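## Task

Pick up the toy brick from the desk and set it inside the storage bin on the low shelf so no part of it sticks out past the bin's rim. At the end the bin must stand upright and rest almost entirely on the shelf, the low shelf must stand upright, the gripper must have released the brick, and the robot must be neither toppled nor leaning.

## Robot and tools

Robot: TidyBot++, a wheeled base (0.54 m long, 0.50 m wide, 0.38 m tall) carrying one seven-joint arm with a two-finger gripper. The shoulder sits 0.12 m ahead of the base centre, 0.68 m up. Segments: upper arm 0.42 m, forearm 0.31 m, hand 0.31 m. Cameras: base_camera (fixed on the base, 644x364) and wrist_camera (fisheye on the hand, 644x476, looks where the hand points). Loose objects may occasionally get nudged by an outside push.

Frames: the base frame has its origin on the floor below the base centre, x ahead, y to the left, z up, in metres. hand_pose and hand_target are printed in this frame as x, y, z, qw, qx, qy, qz; the point is midway between the finger pads, the hand's z axis runs out along the fingers, and the fingers close along its y axis. base_odometry is in the frame the base had at the scene's start (heading in rad, left positive, -3.142 to 3.142); it counts wheel rotation only, so slip shows up as travel and drift of a few cm accumulates.

move: one action per call. Keys:
- base: an object with any of translate_m (forward +, -2 to 2 m), strafe_m (left +, -2 to 2 m), rotate_rad (counter-clockwise from above +, -6.3 to 6.3). These are offsets from where the base last reported itself, measured along its own axes, not positions.
- joints: absolute targets by name: joint_1_rad (free rotation; positive is clockwise from above, the opposite sense to rotate_rad), joint_2_rad (-2.249 to 2.249, 0 = upper arm vertical), joint_3_rad (free), joint_4_rad (-2.579 to 2.579 elbow, 0 = straight), joint_5_rad (free), joint_6_rad (-2.099 to 2.099 wrist), joint_7_rad (free; with hand down, + turns counter-clockwise from above, 1.57 puts fingers opening left/right), gripper_pos (0 fully open, about 85 mm gap; 1 fully closed). Free joints go the short way round; to turn further, send steps under half a turn.
- target: one list of seven numbers [x, y, z, qw, qx, qy, qz], an absolute hand pose in the base frame (metres, unit quaternion). With target, joints may contain only gripper_pos.
- speeds: caps for this action only: translate_m and strafe_m 0.05 to 0.5 m/s (give one value when both are used), rotate_rad 0.1 to 1.57 rad/s.
- cameras: list of base_camera, wrist_camera or all; [] for no images. blocking: true (default) waits until everything rests; false returns in about 0.5 s while motion continues. A move with no action just reports state and images.
Unknown keys make a call invalid; out-of-range values get it refused, and a refusal or an unrequested stop cancels the remaining motion calls in that reply.

wait(seconds 0 to 10, cameras): lets time pass without new commands and reports; it returns early once running moves settle. stop(cameras): brakes all running motions; braked parts report stopped and hold, possibly still pressing on contacts. zoom_image(camera, region [x0, y0, x1, y1] in image pixels, top-left origin, at most 504x504): closer look at that camera's latest frame. read_manual(section "licences"): licence texts only. finished_scene(scene): ends the running scene, given its number; irreversible, so only call it once the object is released in the bin and everything is settled.

Result lines: base_status, joint_status, hand_status read done, moving, off_target (rested away from target, may still push), not_followed (a check withheld the arm's targets; "joint command not followed" or "pose unreachable", with a cause line for self-collision), contact_stop or time_out (an unrequested stop; the motion then holds where it halted), torque_fault, limit_stop_at_motor_heat. A base "done" only means the wheels turned enough; a blocked base may still say done. on_its_own lists things the robot did uncommanded. motor_effort gives each motor's load in percent of maximum, peak in brackets. base_tilt is in degrees (forward/right positive). "pictures" names the images in order; frames can lag the state slightly. ARM HIT flags a hard collision with the base or the arm itself; MOTOR HOT warns of heating.

Hand targets: the solver prefers near-folded postures, so the elbow can swing unexpectedly and the hand may curve or overshoot. After done it typically lands within 3 cm; fix it by adding (wanted minus hand_pose) to the last target's x, y, z. To hold still under a load, resend hand_target, not hand_pose. Low, forward, close-in poses often miss and can strike the base; unreachable poses wander up to 10 s then time_out. A hand pointing down reaches at most about 0.94 m high, only near the base. Loads make the arm sag; correct with the same offset method and never command a loaded joint to its current reading.

Gripper: closing to 1 squeezes hard and keeps squeezing; off_target means an object stopped the fingers (a grasp), done means nothing was caught. Closed fingertips reach about 20 mm beyond the hand point.

Avoid: dropping or releasing moving objects, slams, hard pushes into the desk or shelf (the arm never steers around or slows for obstacles), yanking or twisting a gripped object that still rests on something, fast swings with a load, driving or turning while the arm is caught on something above about 0.6 m (tip-over risk), reaching far out or swinging sideways while stretched, long holds with the arm extended (heat faults stop the arm 30 to 60 s), and knocking over the bin or shelf. A torque fault freezes the arm for 10 s. If the robot leans, pull the arm back or back the base away. Lower objects into the bin gently, open the gripper, then lift clear before finishing.

Each tool is called after "Call:" in YAML: its name, and indented under it one key for each argument.

## Session

Call:
move:

Scene clock: 0.00 s.
base_odometry: x=+0.000 y=+0.000 heading=+0.000
base_tilt: forward=+0.4 right=+0.5
base_status: not commanded
joint_positions: joint_1_rad=-0.009 joint_2_rad=-0.331 joint_3_rad=+3.123 joint_4_rad=-2.498 joint_5_rad=-0.044 joint_6_rad=-0.854 joint_7_rad=+1.596 gripper_pos=+0.000
joint_status: not commanded
motor_effort: joint_1_rad=-2 joint_2_rad=-3 joint_3_rad=+0 joint_4_rad=+15 joint_5_rad=+0 joint_6_rad=+0 joint_7_rad=+0
hand_pose: x=+0.2794 y=+0.0153 z=+0.5942 quat_wxyz=(-0.014, +0.998, +0.012, +0.060) (m; base frame)
hand_target: x=+0.2794 y=+0.0153 z=+0.5942 quat_wxyz=(-0.014, +0.998, +0.012, +0.060) (m; base frame)
hand_status: not commanded
pictures: base_camera, wrist_camera

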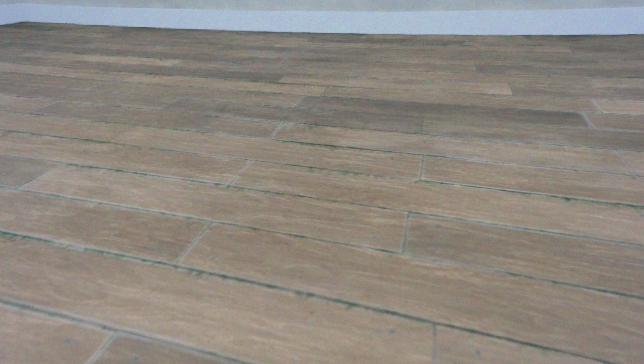

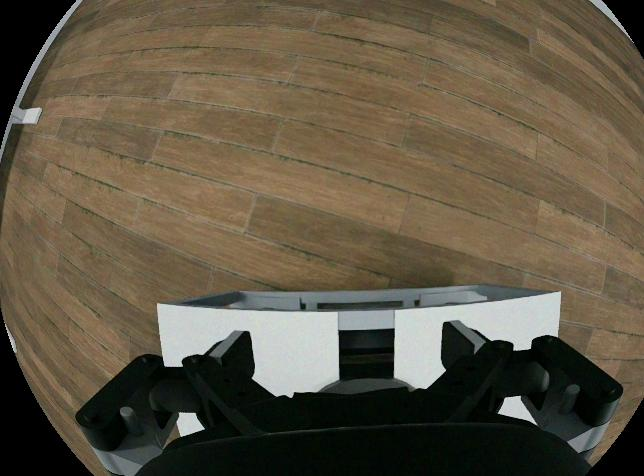

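Call:
move:
  joints: {"joint_6_rad":0.35}

Call:
move:
  base: {"rotate_rad":1.3}

Call:
move:
  base: {"rotate_rad":1.3}

Call:
move:
  base: {"rotate_rad":1.3}

Call:
move:
  base: {"rotate_rad":1.3}

Scene clock: 9.33 s.
move: done
base_odometry: x=+0.000 y=+0.000 heading=+0.000
base_tilt: forward=+0.4 right=+0.5
base_status: not commanded
joint_positions: joint_1_rad=-0.009 joint_2_rad=-0.331 joint_3_rad=+3.123 joint_4_rad=-2.498 joint_5_rad=-0.044 joint_6_rad=+0.286 joint_7_rad=+1.596 gripper_pos=+0.000
joint_status: all done
motor_effort: joint_1_rad=-1(2) joint_2_rad=-8(8) joint_3_rad=+0(1) joint_4_rad=+19(19) joint_5_rad=+0(1) joint_6_rad=+6(8) joint_7_rad=+0(1)
hand_pose: x=+0.5384 y=+0.0094 z=+0.8082 quat_wxyz=(-0.005, +0.808, +0.002, +0.589) (m; base frame)
hand_target: x=+0.5439 y=+0.0088 z=+0.8272 quat_wxyz=(-0.005, +0.789, +0.001, +0.615) (m; base frame)
hand_status: not commanded
pictures: base_camera, wrist_camera

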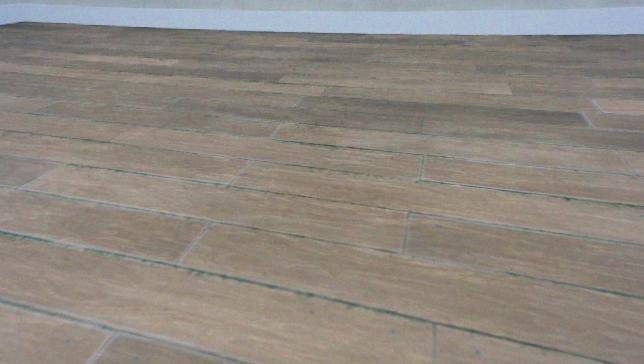

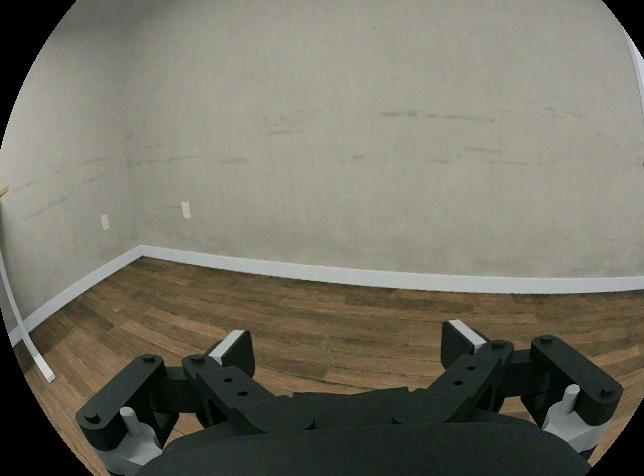

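Scene clock: 11.70 s.
move: done
base_odometry: x=+0.000 y=+0.000 heading=+1.300
base_tilt: forward=+0.4 right=+0.5
base_status: done
joint_positions: joint_1_rad=-0.009 joint_2_rad=-0.331 joint_3_rad=+3.123 joint_4_rad=-2.498 joint_5_rad=-0.044 joint_6_rad=+0.288 joint_7_rad=+1.596 gripper_pos=+0.000
joint_status: not commanded
motor_effort: joint_1_rad=+0(2) joint_2_rad=-8(9) joint_3_rad=+0(2) joint_4_rad=+19(19) joint_5_rad=+0(1) joint_6_rad=+7(8) joint_7_rad=+0(1)
hand_pose: x=+0.5385 y=+0.0095 z=+0.8086 quat_wxyz=(-0.005, +0.807, +0.002, +0.590) (m; base frame)
hand_target: x=+0.5439 y=+0.0088 z=+0.8272 quat_wxyz=(-0.005, +0.789, +0.001, +0.615) (m; base frame)
hand_status: not commanded
pictures: base_camera, wrist_camera

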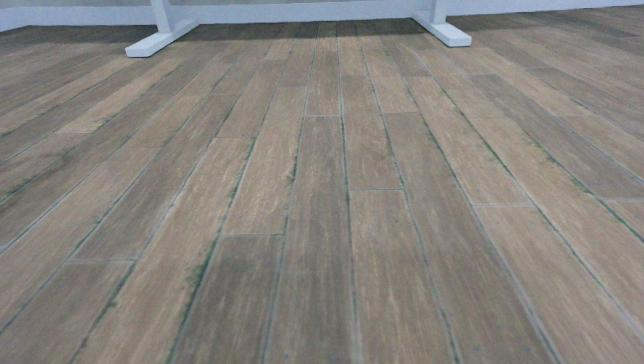

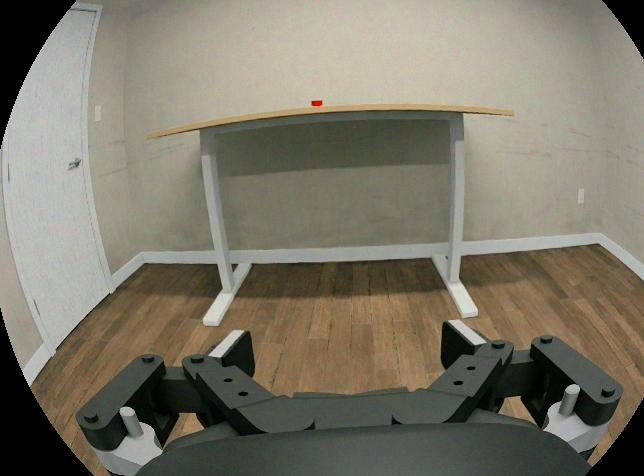

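Scene clock: 13.83 s.
move: done
base_odometry: x=+0.000 y=+0.000 heading=+2.599
base_tilt: forward=+0.4 right=+0.5
base_status: done
joint_positions: joint_1_rad=-0.009 joint_2_rad=-0.331 joint_3_rad=+3.123 joint_4_rad=-2.498 joint_5_rad=-0.044 joint_6_rad=+0.288 joint_7_rad=+1.596 gripper_pos=+0.000
joint_status: not commanded
motor_effort: joint_1_rad=-1(2) joint_2_rad=-8(9) joint_3_rad=+0(2) joint_4_rad=+19(19) joint_5_rad=+0(1) joint_6_rad=+7(7) joint_7_rad=+1(1)
hand_pose: x=+0.5386 y=+0.0095 z=+0.8086 quat_wxyz=(-0.005, +0.807, +0.002, +0.590) (m; base frame)
hand_target: x=+0.5439 y=+0.0088 z=+0.8272 quat_wxyz=(-0.005, +0.789, +0.001, +0.615) (m; base frame)
hand_status: not commanded
pictures: base_camera, wrist_camera

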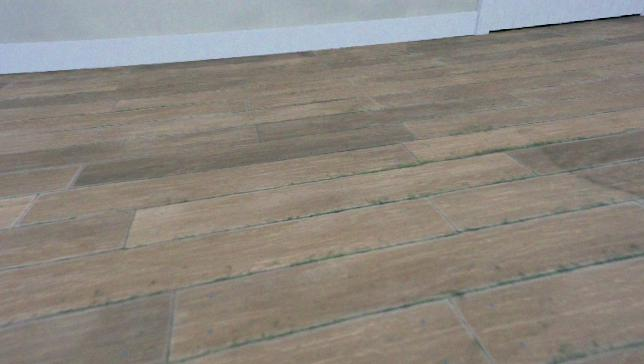

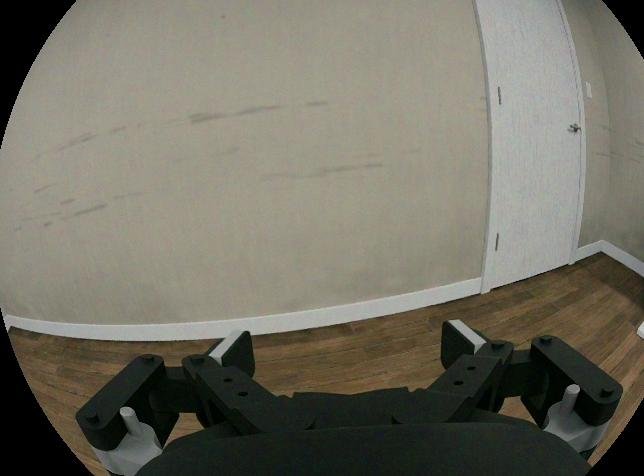

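Scene clock: 15.97 s.
move: done
base_odometry: x=+0.000 y=+0.000 heading=-2.384
base_tilt: forward=+0.4 right=+0.5
base_status: done
joint_positions: joint_1_rad=-0.009 joint_2_rad=-0.331 joint_3_rad=+3.123 joint_4_rad=-2.498 joint_5_rad=-0.044 joint_6_rad=+0.288 joint_7_rad=+1.596 gripper_pos=+0.000
joint_status: not commanded
motor_effort: joint_1_rad=-1(2) joint_2_rad=-8(8) joint_3_rad=+0(2) joint_4_rad=+19(20) joint_5_rad=+0(1) joint_6_rad=+7(8) joint_7_rad=+0(1)
hand_pose: x=+0.5386 y=+0.0096 z=+0.8087 quat_wxyz=(-0.005, +0.807, +0.002, +0.590) (m; base frame)
hand_target: x=+0.5439 y=+0.0088 z=+0.8272 quat_wxyz=(-0.005, +0.789, +0.001, +0.615) (m; base frame)
hand_status: not commanded
pictures: base_camera, wrist_camera

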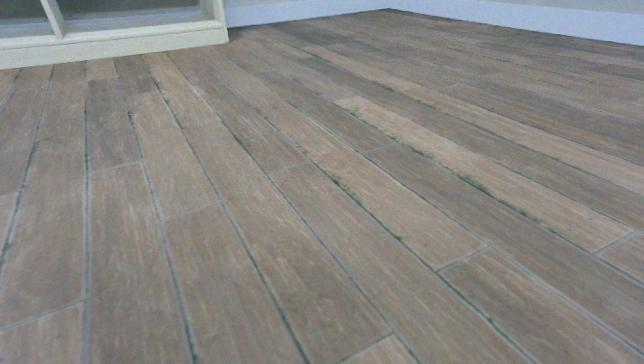

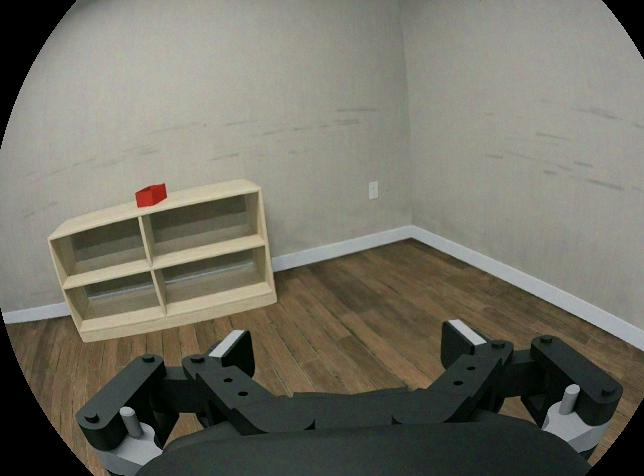

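Scene clock: 18.10 s.
move: done
base_odometry: x=+0.000 y=+0.000 heading=-1.084
base_tilt: forward=+0.4 right=+0.5
base_status: done
joint_positions: joint_1_rad=-0.009 joint_2_rad=-0.331 joint_3_rad=+3.123 joint_4_rad=-2.498 joint_5_rad=-0.044 joint_6_rad=+0.288 joint_7_rad=+1.596 gripper_pos=+0.000
joint_status: not commanded
motor_effort: joint_1_rad=-1(2) joint_2_rad=-8(8) joint_3_rad=+1(2) joint_4_rad=+19(19) joint_5_rad=+0(1) joint_6_rad=+6(7) joint_7_rad=+0(1)
hand_pose: x=+0.5386 y=+0.0096 z=+0.8087 quat_wxyz=(-0.005, +0.807, +0.002, +0.590) (m; base frame)
hand_target: x=+0.5439 y=+0.0088 z=+0.8272 quat_wxyz=(-0.005, +0.789, +0.001, +0.615) (m; base frame)
hand_status: not commanded
pictures: base_camera, wrist_camera

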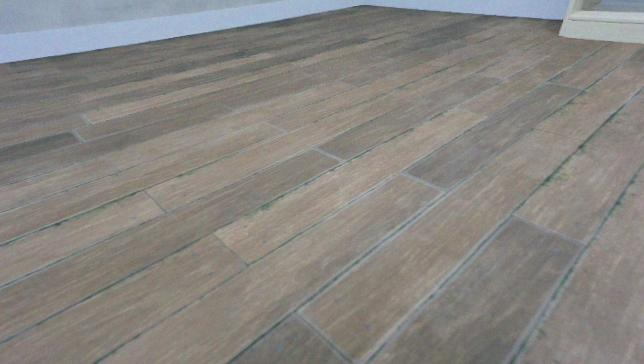

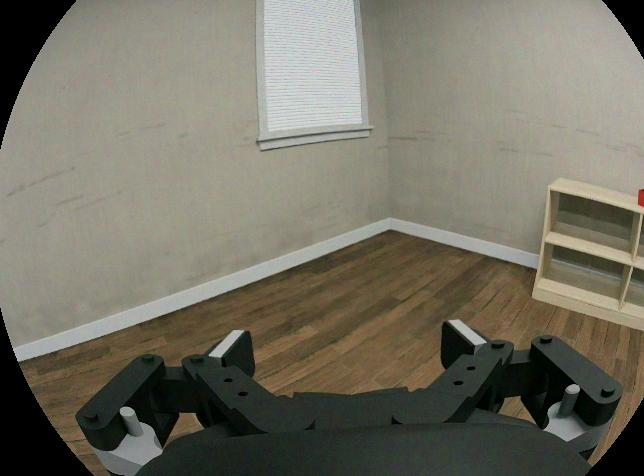

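Call:
move:
  base: {"rotate_rad":2.5}
  joints: {"joint_1_rad":0,"joint_2_rad":0,"joint_3_rad":3.14,"joint_4_rad":-1.4,"joint_5_rad":0,"joint_6_rad":-0.6,"joint_7_rad":1.57}

Call:
zoom_image:
  camera: "wrist_camera"
  region: [200, 60, 500, 300]

Scene clock: 38.57 s.
move: done
base_odometry: x=+0.000 y=+0.000 heading=+1.415
base_tilt: forward=+0.4 right=+0.5
base_status: done
joint_positions: joint_1_rad=-0.009 joint_2_rad=-0.011 joint_3_rad=+3.130 joint_4_rad=-1.436 joint_5_rad=-0.044 joint_6_rad=-0.554 joint_7_rad=+1.596 gripper_pos=+0.000
joint_status: all done
motor_effort: joint_1_rad=-1(3) joint_2_rad=-22(26) joint_3_rad=+0(4) joint_4_rad=+22(22) joint_5_rad=+0(1) joint_6_rad=+6(8) joint_7_rad=+0(1)
hand_pose: x=+0.7106 y=+0.0211 z=+1.0249 quat_wxyz=(-0.019, +0.835, +0.010, +0.549) (m; base frame)
hand_target: x=+0.7118 y=+0.0023 z=+1.0265 quat_wxyz=(-0.001, +0.841, +0.000, +0.540) (m; base frame)
hand_status: not commanded
pictures: base_camera, wrist_camera

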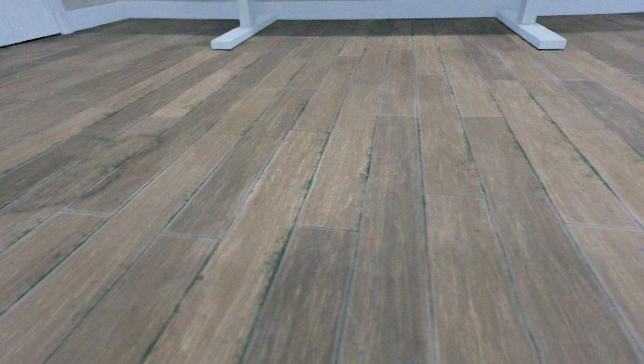

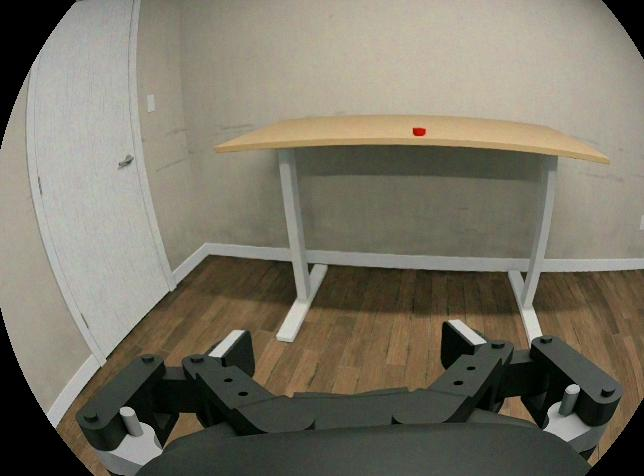

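Scaled by 1.680.

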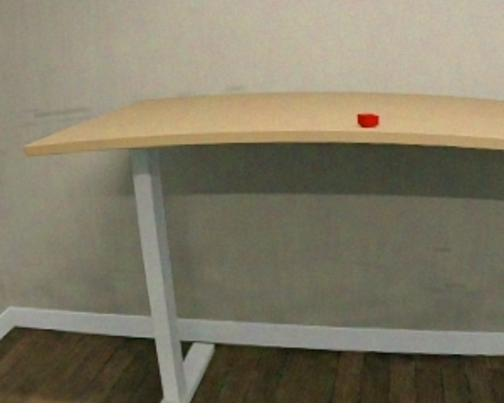

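Call:
move:
  base: {"translate_m":1.3,"strafe_m":-0.4,"rotate_rad":0.03}

Call:
zoom_image:
  camera: "wrist_camera"
  region: [200, 100, 500, 340]

Scene clock: 56.93 s.
move: done
base_odometry: x=+0.596 y=+1.223 heading=+1.446
base_tilt: forward=+0.4 right=+0.5
base_status: done
joint_positions: joint_1_rad=-0.009 joint_2_rad=-0.003 joint_3_rad=+3.131 joint_4_rad=-1.435 joint_5_rad=-0.044 joint_6_rad=-0.558 joint_7_rad=+1.596 gripper_pos=+0.000
joint_status: not commanded
motor_effort: joint_1_rad=-1(3) joint_2_rad=-22(25) joint_3_rad=+0(3) joint_4_rad=+22(22) joint_5_rad=+0(1) joint_6_rad=+6(7) joint_7_rad=+0(1)
hand_pose: x=+0.7130 y=+0.0201 z=+1.0198 quat_wxyz=(-0.018, +0.838, +0.009, +0.545) (m; base frame)
hand_target: x=+0.7118 y=+0.0023 z=+1.0265 quat_wxyz=(-0.001, +0.841, +0.000, +0.540) (m; base frame)
hand_status: not commanded
pictures: base_camera, wrist_camera

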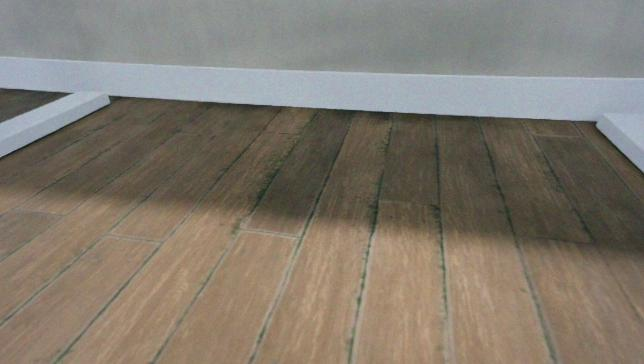

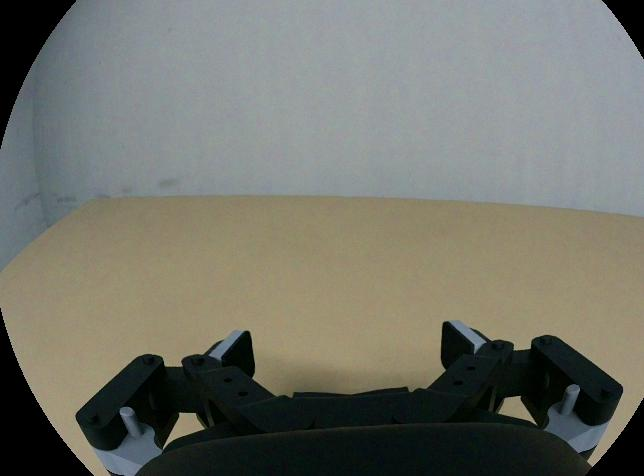

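Scaled by 1.680.

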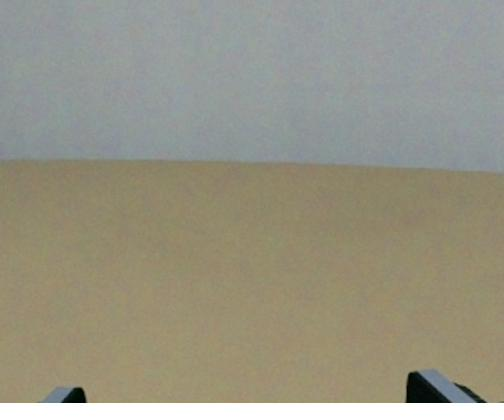

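Call:
move:
  base: {"translate_m":-0.4}

Scene clock: 69.47 s.
move: done
base_odometry: x=+0.547 y=+0.826 heading=+1.446
base_tilt: forward=+0.4 right=+0.5
base_status: done
joint_positions: joint_1_rad=-0.009 joint_2_rad=-0.009 joint_3_rad=+3.131 joint_4_rad=-1.433 joint_5_rad=-0.044 joint_6_rad=-0.560 joint_7_rad=+1.596 gripper_pos=+0.000
joint_status: not commanded
motor_effort: joint_1_rad=-1(2) joint_2_rad=-22(27) joint_3_rad=+0(2) joint_4_rad=+21(22) joint_5_rad=+0(1) joint_6_rad=+7(8) joint_7_rad=+1(1)
hand_pose: x=+0.7108 y=+0.0200 z=+1.0239 quat_wxyz=(-0.018, +0.837, +0.009, +0.547) (m; base frame)
hand_target: x=+0.7118 y=+0.0023 z=+1.0265 quat_wxyz=(-0.001, +0.841, +0.000, +0.540) (m; base frame)
hand_status: not commanded
pictures: base_camera, wrist_camera

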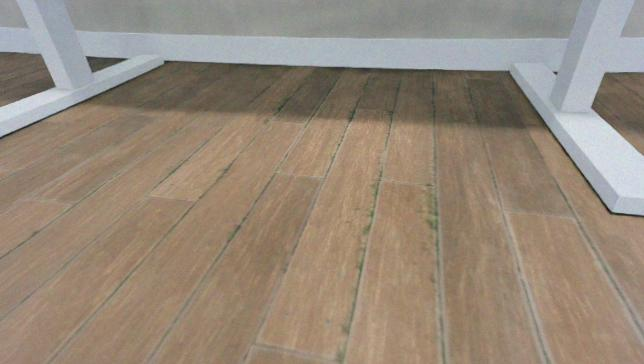

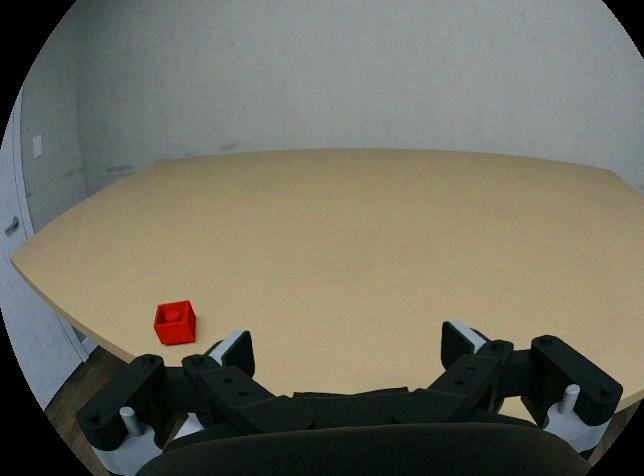

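Call:
zoom_image:
  camera: "wrist_camera"
  region: [120, 270, 240, 370]

Call:
move:
  joints: {"joint_1_rad":0,"joint_2_rad":0.208,"joint_3_rad":3.14,"joint_4_rad":-0.673,"joint_5_rad":0,"joint_6_rad":-1.737,"joint_7_rad":1.57}
  base: {"strafe_m":0.2}

Scaled by 4.200.

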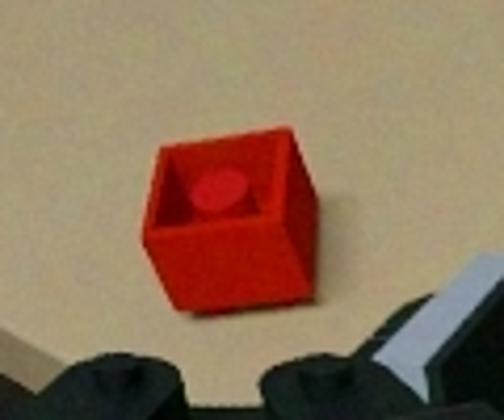

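Scene clock: 90.97 s.
move: done
base_odometry: x=+0.348 y=+0.850 heading=+1.447
base_tilt: forward=+0.4 right=+0.5
base_status: done
joint_positions: joint_1_rad=-0.009 joint_2_rad=+0.188 joint_3_rad=+3.133 joint_4_rad=-0.707 joint_5_rad=-0.044 joint_6_rad=-1.685 joint_7_rad=+1.596 gripper_pos=+0.000
joint_status: all done
motor_effort: joint_1_rad=-1(3) joint_2_rad=-24(25) joint_3_rad=+0(3) joint_4_rad=+16(23) joint_5_rad=-1(1) joint_6_rad=+3(8) joint_7_rad=+0(1)
hand_pose: x=+0.6081 y=+0.0228 z=+1.0282 quat_wxyz=(-0.020, +0.960, +0.028, +0.277) (m; base frame)
hand_target: x=+0.6040 y=+0.0020 z=+1.0240 quat_wxyz=(+0.000, +0.966, +0.000, +0.259) (m; base frame)
hand_status: not commanded
pictures: base_camera, wrist_camera

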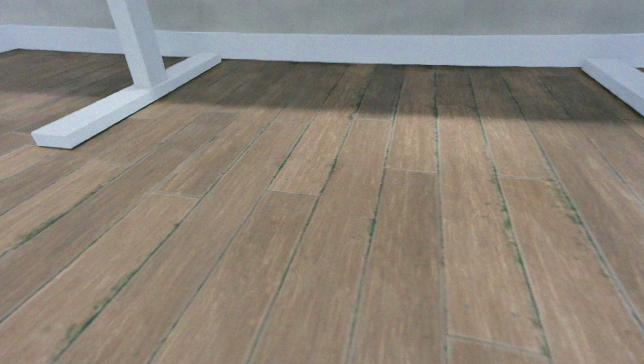

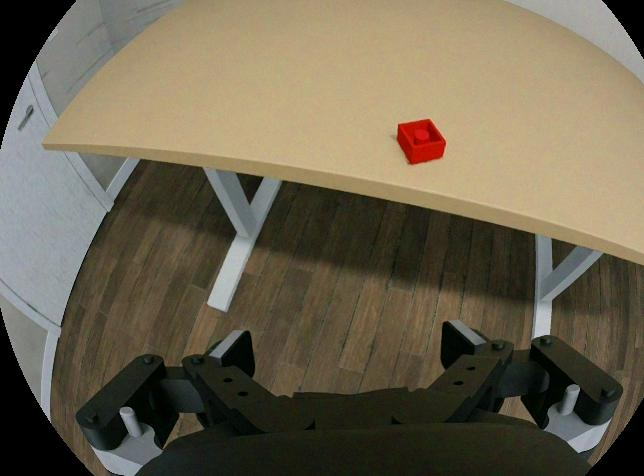

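Call:
zoom_image:
  camera: "wrist_camera"
  region: [380, 100, 470, 180]

Scaled by 5.600.

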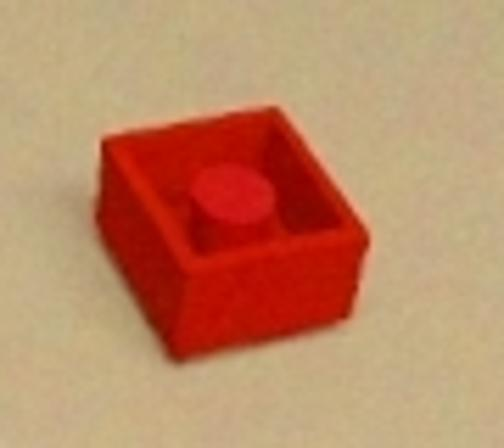

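Call:
move:
  base: {"translate_m":0.21,"strafe_m":-0.27,"rotate_rad":0.31}

Call:
zoom_image:
  camera: "wrist_camera"
  region: [280, 130, 430, 250]

Scene clock: 114.57 s.
move: done
base_odometry: x=+0.642 y=+1.025 heading=+1.757
base_tilt: forward=+0.4 right=+0.5
base_status: done
joint_positions: joint_1_rad=-0.006 joint_2_rad=+0.195 joint_3_rad=+3.134 joint_4_rad=-0.706 joint_5_rad=-0.044 joint_6_rad=-1.690 joint_7_rad=+1.596 gripper_pos=+0.000
joint_status: not commanded
motor_effort: joint_1_rad=+0(4) joint_2_rad=-25(26) joint_3_rad=-1(2) joint_4_rad=+16(17) joint_5_rad=+0(1) joint_6_rad=+4(4) joint_7_rad=+0(1)
hand_pose: x=+0.6095 y=+0.0208 z=+1.0247 quat_wxyz=(-0.019, +0.962, +0.026, +0.272) (m; base frame)
hand_target: x=+0.6040 y=+0.0020 z=+1.0240 quat_wxyz=(+0.000, +0.966, +0.000, +0.259) (m; base frame)
hand_status: not commanded
pictures: base_camera, wrist_camera

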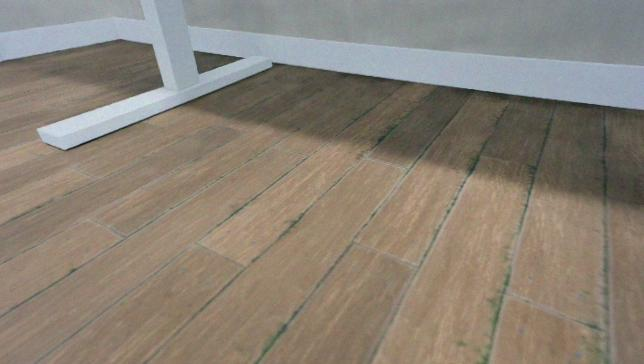

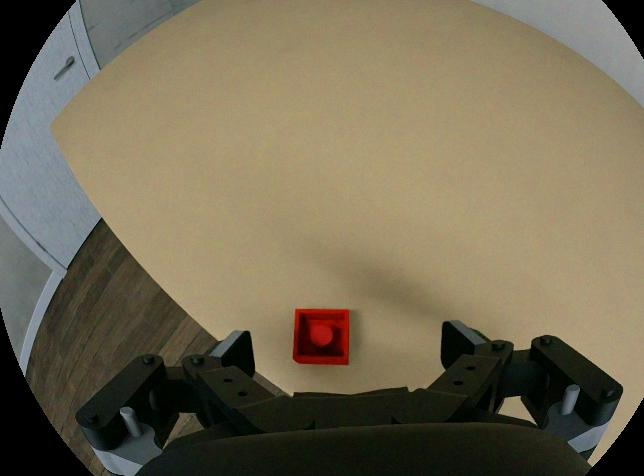

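Scaled by 3.360.

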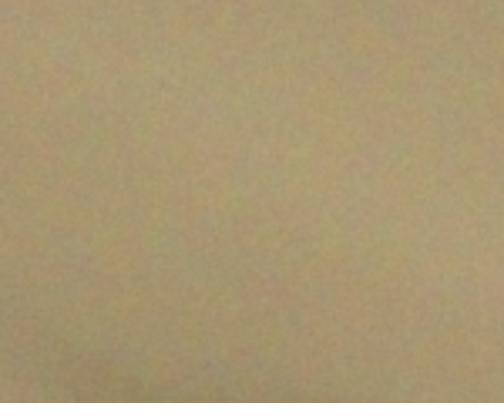

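Call:
move:
  base: {"translate_m":0.03,"strafe_m":0.018}

Call:
move:
  joints: {"joint_2_rad":0.12,"joint_4_rad":-1.015,"joint_6_rad":-1.483}

Scene clock: 122.50 s.
move: done
base_odometry: x=+0.619 y=+1.052 heading=+1.757
base_tilt: forward=+0.4 right=+0.5
base_status: done
joint_positions: joint_1_rad=-0.006 joint_2_rad=+0.209 joint_3_rad=+3.134 joint_4_rad=-0.704 joint_5_rad=-0.044 joint_6_rad=-1.692 joint_7_rad=+1.596 gripper_pos=+0.000
joint_status: not commanded
motor_effort: joint_1_rad=+0(2) joint_2_rad=-25(29) joint_3_rad=-1(2) joint_4_rad=+16(17) joint_5_rad=+0(1) joint_6_rad=+3(4) joint_7_rad=+0(1)
hand_pose: x=+0.6136 y=+0.0208 z=+1.0184 quat_wxyz=(-0.019, +0.964, +0.026, +0.265) (m; base frame)
hand_target: x=+0.6040 y=+0.0020 z=+1.0240 quat_wxyz=(+0.000, +0.966, +0.000, +0.259) (m; base frame)
hand_status: not commanded
pictures: base_camera, wrist_camera

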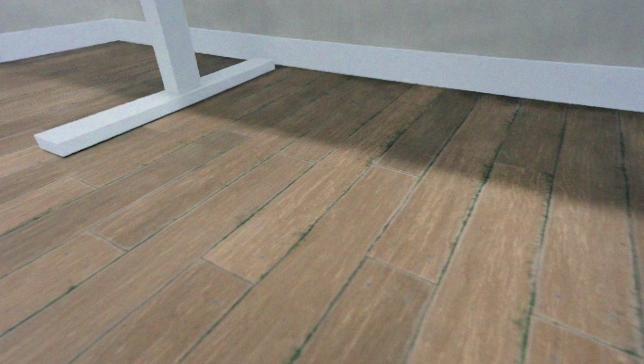

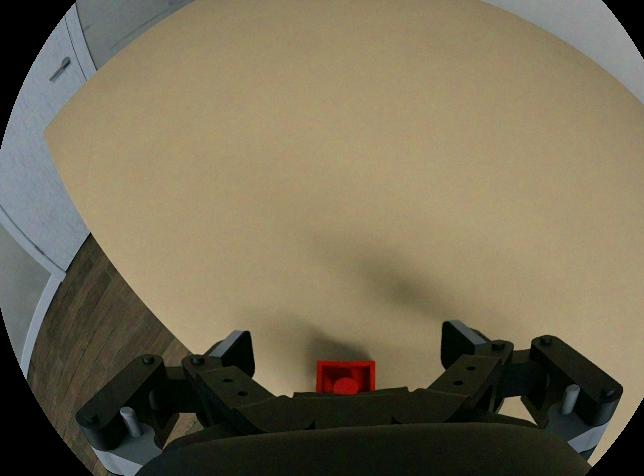

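Scene clock: 123.97 s.
move: done
base_odometry: x=+0.619 y=+1.052 heading=+1.757
base_tilt: forward=+0.4 right=+0.5
base_status: not commanded
joint_positions: joint_1_rad=-0.006 joint_2_rad=+0.126 joint_3_rad=+3.134 joint_4_rad=-0.993 joint_5_rad=-0.044 joint_6_rad=-1.541 joint_7_rad=+1.596 gripper_pos=+0.000
joint_status: all done
motor_effort: joint_1_rad=-1(1) joint_2_rad=-23(26) joint_3_rad=-1(1) joint_4_rad=+17(19) joint_5_rad=+0(1) joint_6_rad=+3(5) joint_7_rad=+0(1)
hand_pose: x=+0.5986 y=+0.0210 z=+0.9611 quat_wxyz=(-0.020, +0.971, +0.023, +0.239) (m; base frame)
hand_target: x=+0.6100 y=+0.0021 z=+0.9627 quat_wxyz=(+0.000, +0.966, +0.000, +0.259) (m; base frame)
hand_status: not commanded
pictures: base_camera, wrist_camera

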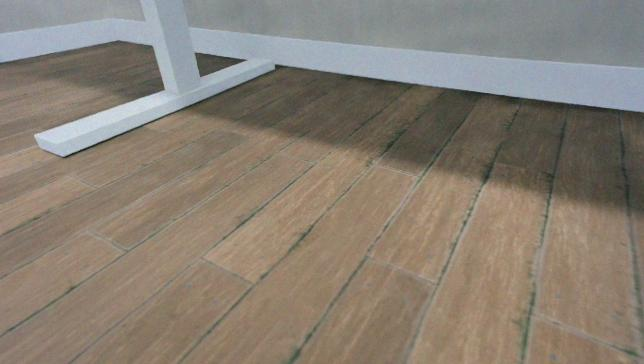

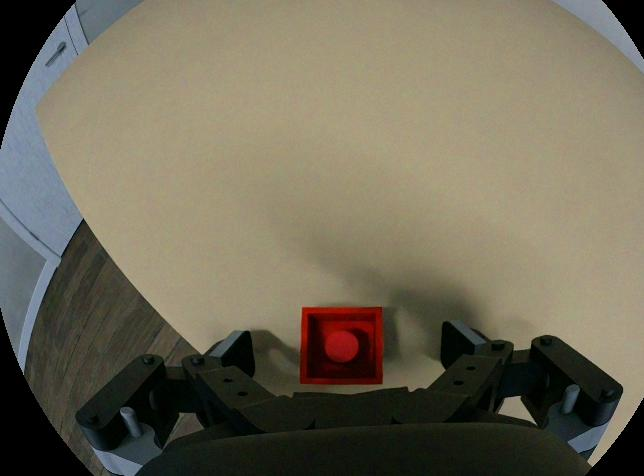

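Call:
move:
  joints: {"joint_2_rad":0.112,"joint_4_rad":-1.139,"joint_6_rad":-1.34}

Scene clock: 132.63 s.
move: off_target
base_odometry: x=+0.619 y=+1.052 heading=+1.757
base_tilt: forward=+0.4 right=+0.5
base_status: not commanded
joint_positions: joint_1_rad=-0.006 joint_2_rad=+0.087 joint_3_rad=+3.134 joint_4_rad=-1.091 joint_5_rad=-0.044 joint_6_rad=-1.388 joint_7_rad=+1.596 gripper_pos=+0.000
joint_status: joint_4_rad off_target (ended at -1.091, target -1.139); the others done
motor_effort: joint_1_rad=+0(1) joint_2_rad=-16(22) joint_3_rad=+0(1) joint_4_rad=+14(16) joint_5_rad=+0(1) joint_6_rad=+1(3) joint_7_rad=+0(0)
hand_pose: x=+0.6150 y=+0.0211 z=+0.9608 quat_wxyz=(-0.020, +0.958, +0.020, +0.284) (m; base frame)
hand_target: x=+0.6273 y=+0.0021 z=+0.9335 quat_wxyz=(+0.000, +0.962, +0.000, +0.272) (m; base frame)
hand_status: not commanded
pictures: base_camera, wrist_camera

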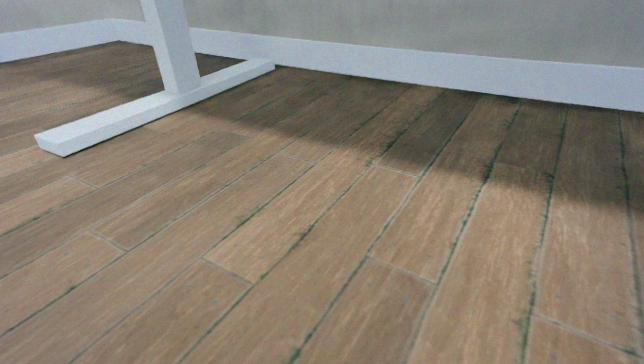

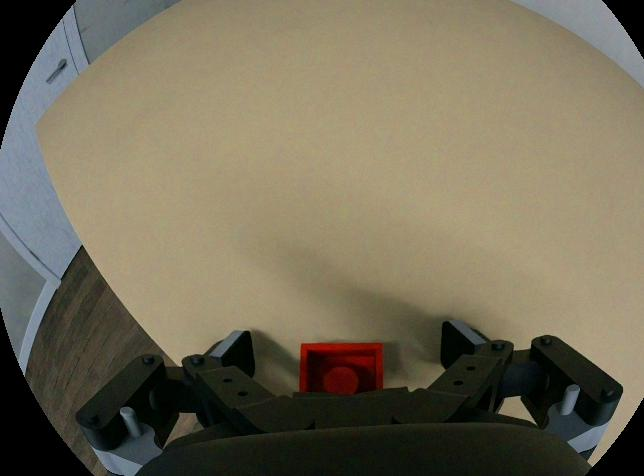

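Call:
move:
  joints: {"joint_2_rad":0.15,"joint_4_rad":-0.955,"joint_6_rad":-1.49}

Call:
zoom_image:
  camera: "wrist_camera"
  region: [220, 280, 480, 420]

Scene clock: 144.53 s.
move: done
base_odometry: x=+0.619 y=+1.052 heading=+1.757
base_tilt: forward=+0.4 right=+0.5
base_status: not commanded
joint_positions: joint_1_rad=-0.006 joint_2_rad=+0.140 joint_3_rad=+3.134 joint_4_rad=-0.990 joint_5_rad=-0.044 joint_6_rad=-1.445 joint_7_rad=+1.596 gripper_pos=+0.000
joint_status: all done
motor_effort: joint_1_rad=+0(1) joint_2_rad=-25(26) joint_3_rad=-1(1) joint_4_rad=+18(20) joint_5_rad=+0(1) joint_6_rad=+4(6) joint_7_rad=+1(1)
hand_pose: x=+0.6287 y=+0.0212 z=+0.9701 quat_wxyz=(-0.020, +0.960, +0.021, +0.279) (m; base frame)
hand_target: x=+0.6245 y=+0.0021 z=+0.9731 quat_wxyz=(+0.000, +0.963, +0.000, +0.270) (m; base frame)
hand_status: not commanded
pictures: base_camera, wrist_camera

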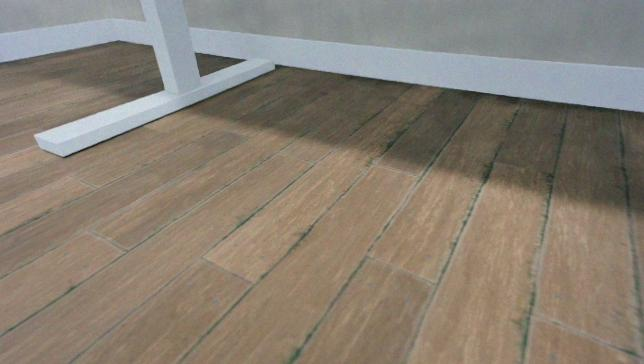

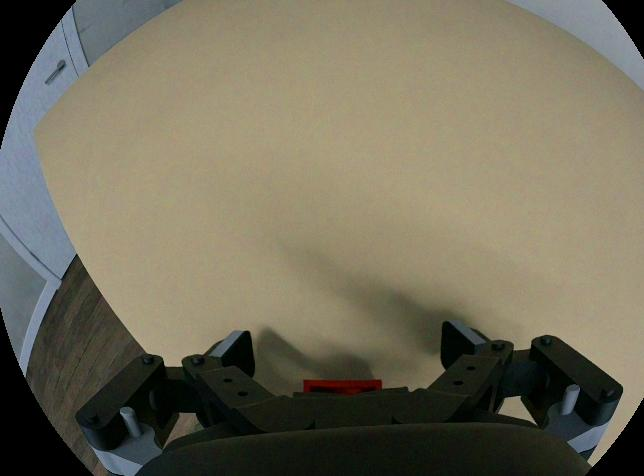

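Scaled by 1.938.

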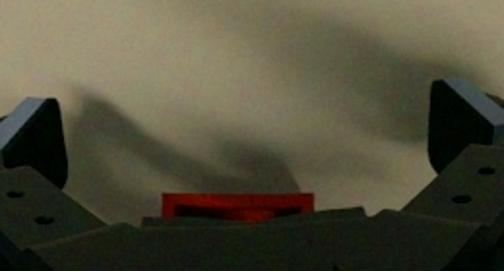

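Call:
move:
  joints: {"joint_2_rad":0.106,"joint_4_rad":-1.009,"joint_6_rad":-1.482}

Call:
zoom_image:
  camera: "wrist_camera"
  region: [220, 280, 480, 420]

Scene clock: 149.70 s.
move: done
base_odometry: x=+0.619 y=+1.052 heading=+1.757
base_tilt: forward=+0.4 right=+0.5
base_status: not commanded
joint_positions: joint_1_rad=-0.006 joint_2_rad=+0.111 joint_3_rad=+3.134 joint_4_rad=-1.007 joint_5_rad=-0.044 joint_6_rad=-1.445 joint_7_rad=+1.596 gripper_pos=+0.000
joint_status: all done
motor_effort: joint_1_rad=+0(1) joint_2_rad=-23(27) joint_3_rad=-1(1) joint_4_rad=+18(19) joint_5_rad=-1(1) joint_6_rad=+4(4) joint_7_rad=+0(1)
hand_pose: x=+0.6180 y=+0.0212 z=+0.9773 quat_wxyz=(-0.020, +0.958, +0.022, +0.285) (m; base frame)
hand_target: x=+0.6070 y=+0.0021 z=+0.9723 quat_wxyz=(+0.000, +0.963, +0.000, +0.269) (m; base frame)
hand_status: not commanded
pictures: base_camera, wrist_camera

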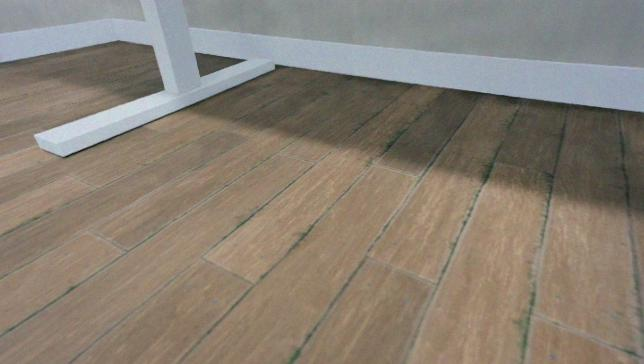

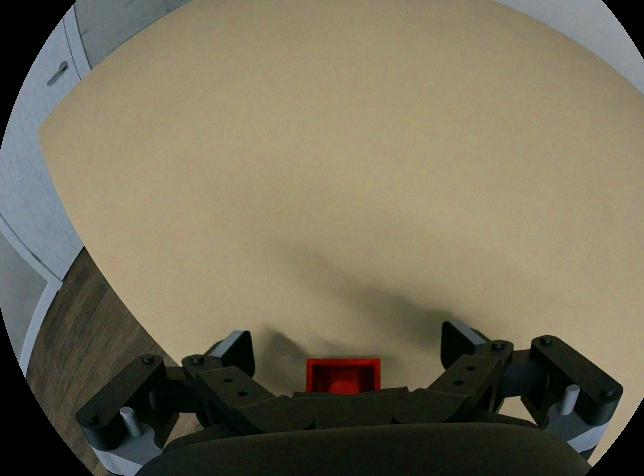

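Scaled by 1.938.

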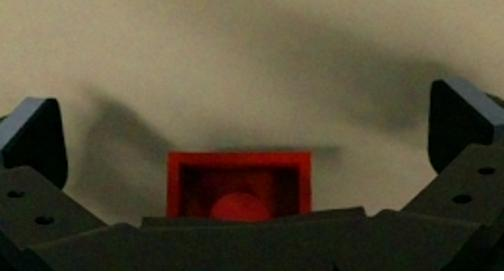

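Call:
move:
  joints: {"joint_2_rad":0.106,"joint_4_rad":-1.02,"joint_6_rad":-1.545}

Call:
zoom_image:
  camera: "wrist_camera"
  region: [220, 280, 480, 420]

Scene clock: 159.00 s.
move: done
base_odometry: x=+0.619 y=+1.052 heading=+1.757
base_tilt: forward=+0.4 right=+0.5
base_status: not commanded
joint_positions: joint_1_rad=-0.006 joint_2_rad=+0.111 joint_3_rad=+3.134 joint_4_rad=-1.011 joint_5_rad=-0.044 joint_6_rad=-1.511 joint_7_rad=+1.596 gripper_pos=+0.000
joint_status: all done
motor_effort: joint_1_rad=+0(1) joint_2_rad=-23(24) joint_3_rad=+0(1) joint_4_rad=+18(19) joint_5_rad=-1(1) joint_6_rad=+3(5) joint_7_rad=+0(1)
hand_pose: x=+0.6000 y=+0.0210 z=+0.9651 quat_wxyz=(-0.020, +0.967, +0.022, +0.252) (m; base frame)
hand_target: x=+0.5884 y=+0.0021 z=+0.9580 quat_wxyz=(+0.000, +0.972, +0.000, +0.233) (m; base frame)
hand_status: not commanded
pictures: base_camera, wrist_camera

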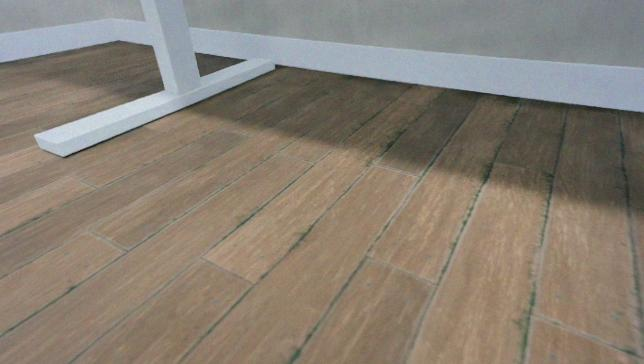

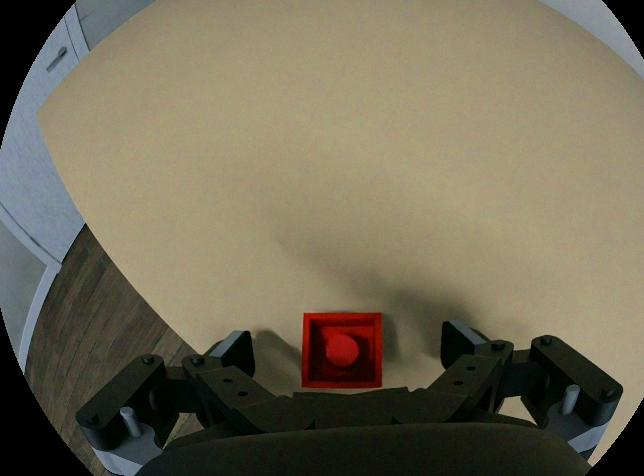

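Scaled by 1.938.

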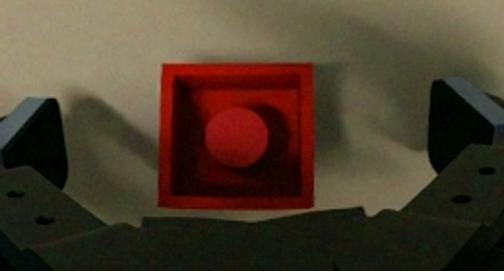

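Call:
move:
  joints: {"gripper_pos":0.7}

Scene clock: 163.57 s.
move: done
base_odometry: x=+0.619 y=+1.052 heading=+1.757
base_tilt: forward=+0.4 right=+0.5
base_status: not commanded
joint_positions: joint_1_rad=-0.006 joint_2_rad=+0.098 joint_3_rad=+3.135 joint_4_rad=-1.010 joint_5_rad=-0.043 joint_6_rad=-1.511 joint_7_rad=+1.596 gripper_pos=+0.678
joint_status: all done
motor_effort: joint_1_rad=-1(3) joint_2_rad=-19(23) joint_3_rad=-1(4) joint_4_rad=+15(18) joint_5_rad=-1(3) joint_6_rad=+2(4) joint_7_rad=+0(1)
hand_pose: x=+0.5964 y=+0.0209 z=+0.9714 quat_wxyz=(-0.020, +0.966, +0.023, +0.258) (m; base frame)
hand_target: x=+0.5884 y=+0.0021 z=+0.9580 quat_wxyz=(+0.000, +0.972, +0.000, +0.233) (m; base frame)
hand_status: not commanded
pictures: base_camera, wrist_camera

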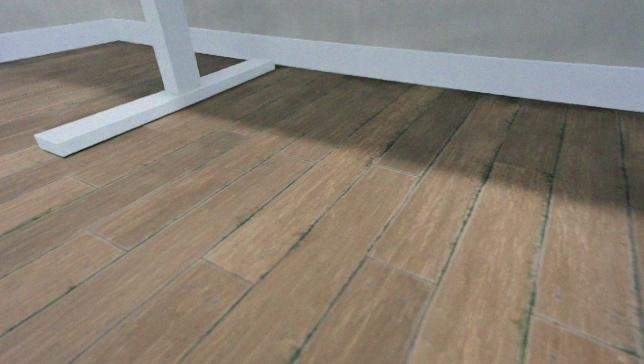

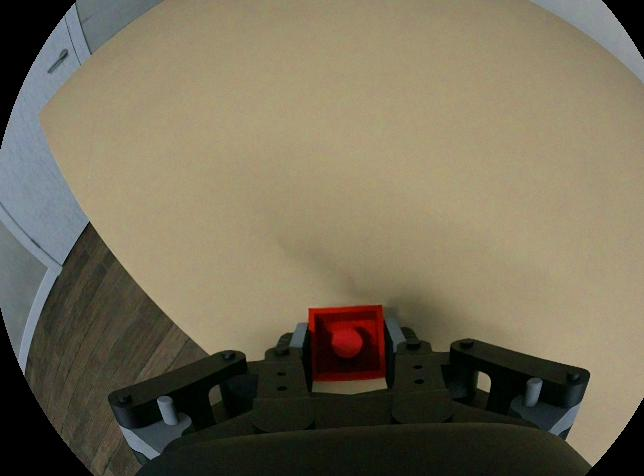

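Call:
move:
  joints: {"gripper_pos":0.8}

Call:
move:
  joints: {"joint_2_rad":0.208,"joint_4_rad":-0.673,"joint_6_rad":-1.737}

Scene clock: 167.00 s.
move: off_target
base_odometry: x=+0.619 y=+1.052 heading=+1.757
base_tilt: forward=+0.4 right=+0.5
base_status: not commanded
joint_positions: joint_1_rad=-0.006 joint_2_rad=+0.098 joint_3_rad=+3.135 joint_4_rad=-1.010 joint_5_rad=-0.043 joint_6_rad=-1.511 joint_7_rad=+1.596 gripper_pos=+0.681
joint_status: gripper_pos off_target (ended at +0.681, target +0.800)
motor_effort: joint_1_rad=-1(2) joint_2_rad=-20(20) joint_3_rad=-1(1) joint_4_rad=+15(16) joint_5_rad=-1(1) joint_6_rad=+2(3) joint_7_rad=+0(0)
hand_pose: x=+0.5964 y=+0.0209 z=+0.9715 quat_wxyz=(-0.020, +0.966, +0.023, +0.259) (m; base frame)
hand_target: x=+0.5884 y=+0.0021 z=+0.9580 quat_wxyz=(+0.000, +0.972, +0.000, +0.233) (m; base frame)
hand_status: not commanded
pictures: base_camera, wrist_camera

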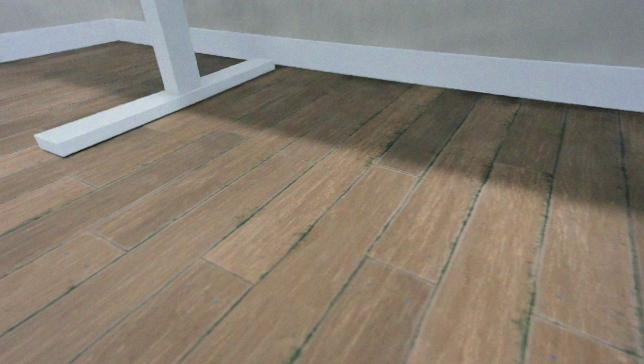

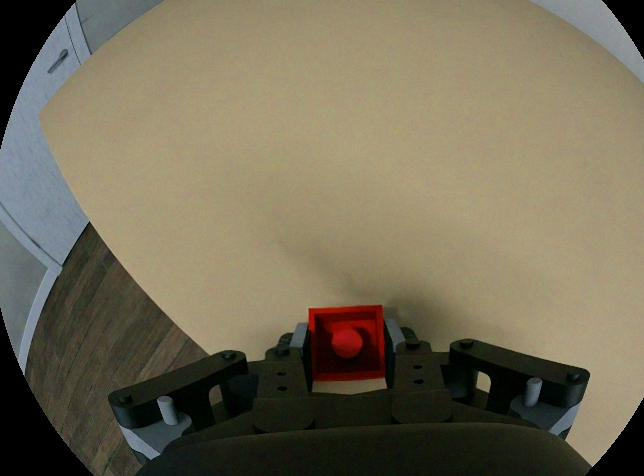

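Scene clock: 168.47 s.
move: done
base_odometry: x=+0.619 y=+1.052 heading=+1.757
base_tilt: forward=+0.4 right=+0.5
base_status: not commanded
joint_positions: joint_1_rad=-0.006 joint_2_rad=+0.188 joint_3_rad=+3.135 joint_4_rad=-0.706 joint_5_rad=-0.043 joint_6_rad=-1.686 joint_7_rad=+1.596 gripper_pos=+0.682
joint_status: all done
motor_effort: joint_1_rad=-1(2) joint_2_rad=-24(25) joint_3_rad=+0(1) joint_4_rad=+15(19) joint_5_rad=+0(1) joint_6_rad=+3(4) joint_7_rad=+1(1)
hand_pose: x=+0.6080 y=+0.0207 z=+1.0286 quat_wxyz=(-0.019, +0.960, +0.026, +0.277) (m; base frame)
hand_target: x=+0.6040 y=+0.0020 z=+1.0240 quat_wxyz=(+0.000, +0.966, +0.000, +0.259) (m; base frame)
hand_status: not commanded
pictures: base_camera, wrist_camera

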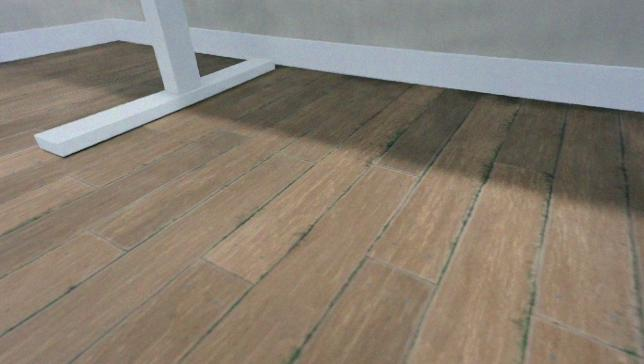

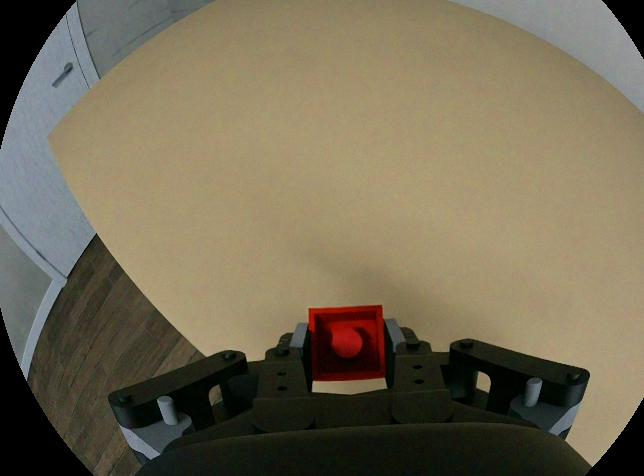

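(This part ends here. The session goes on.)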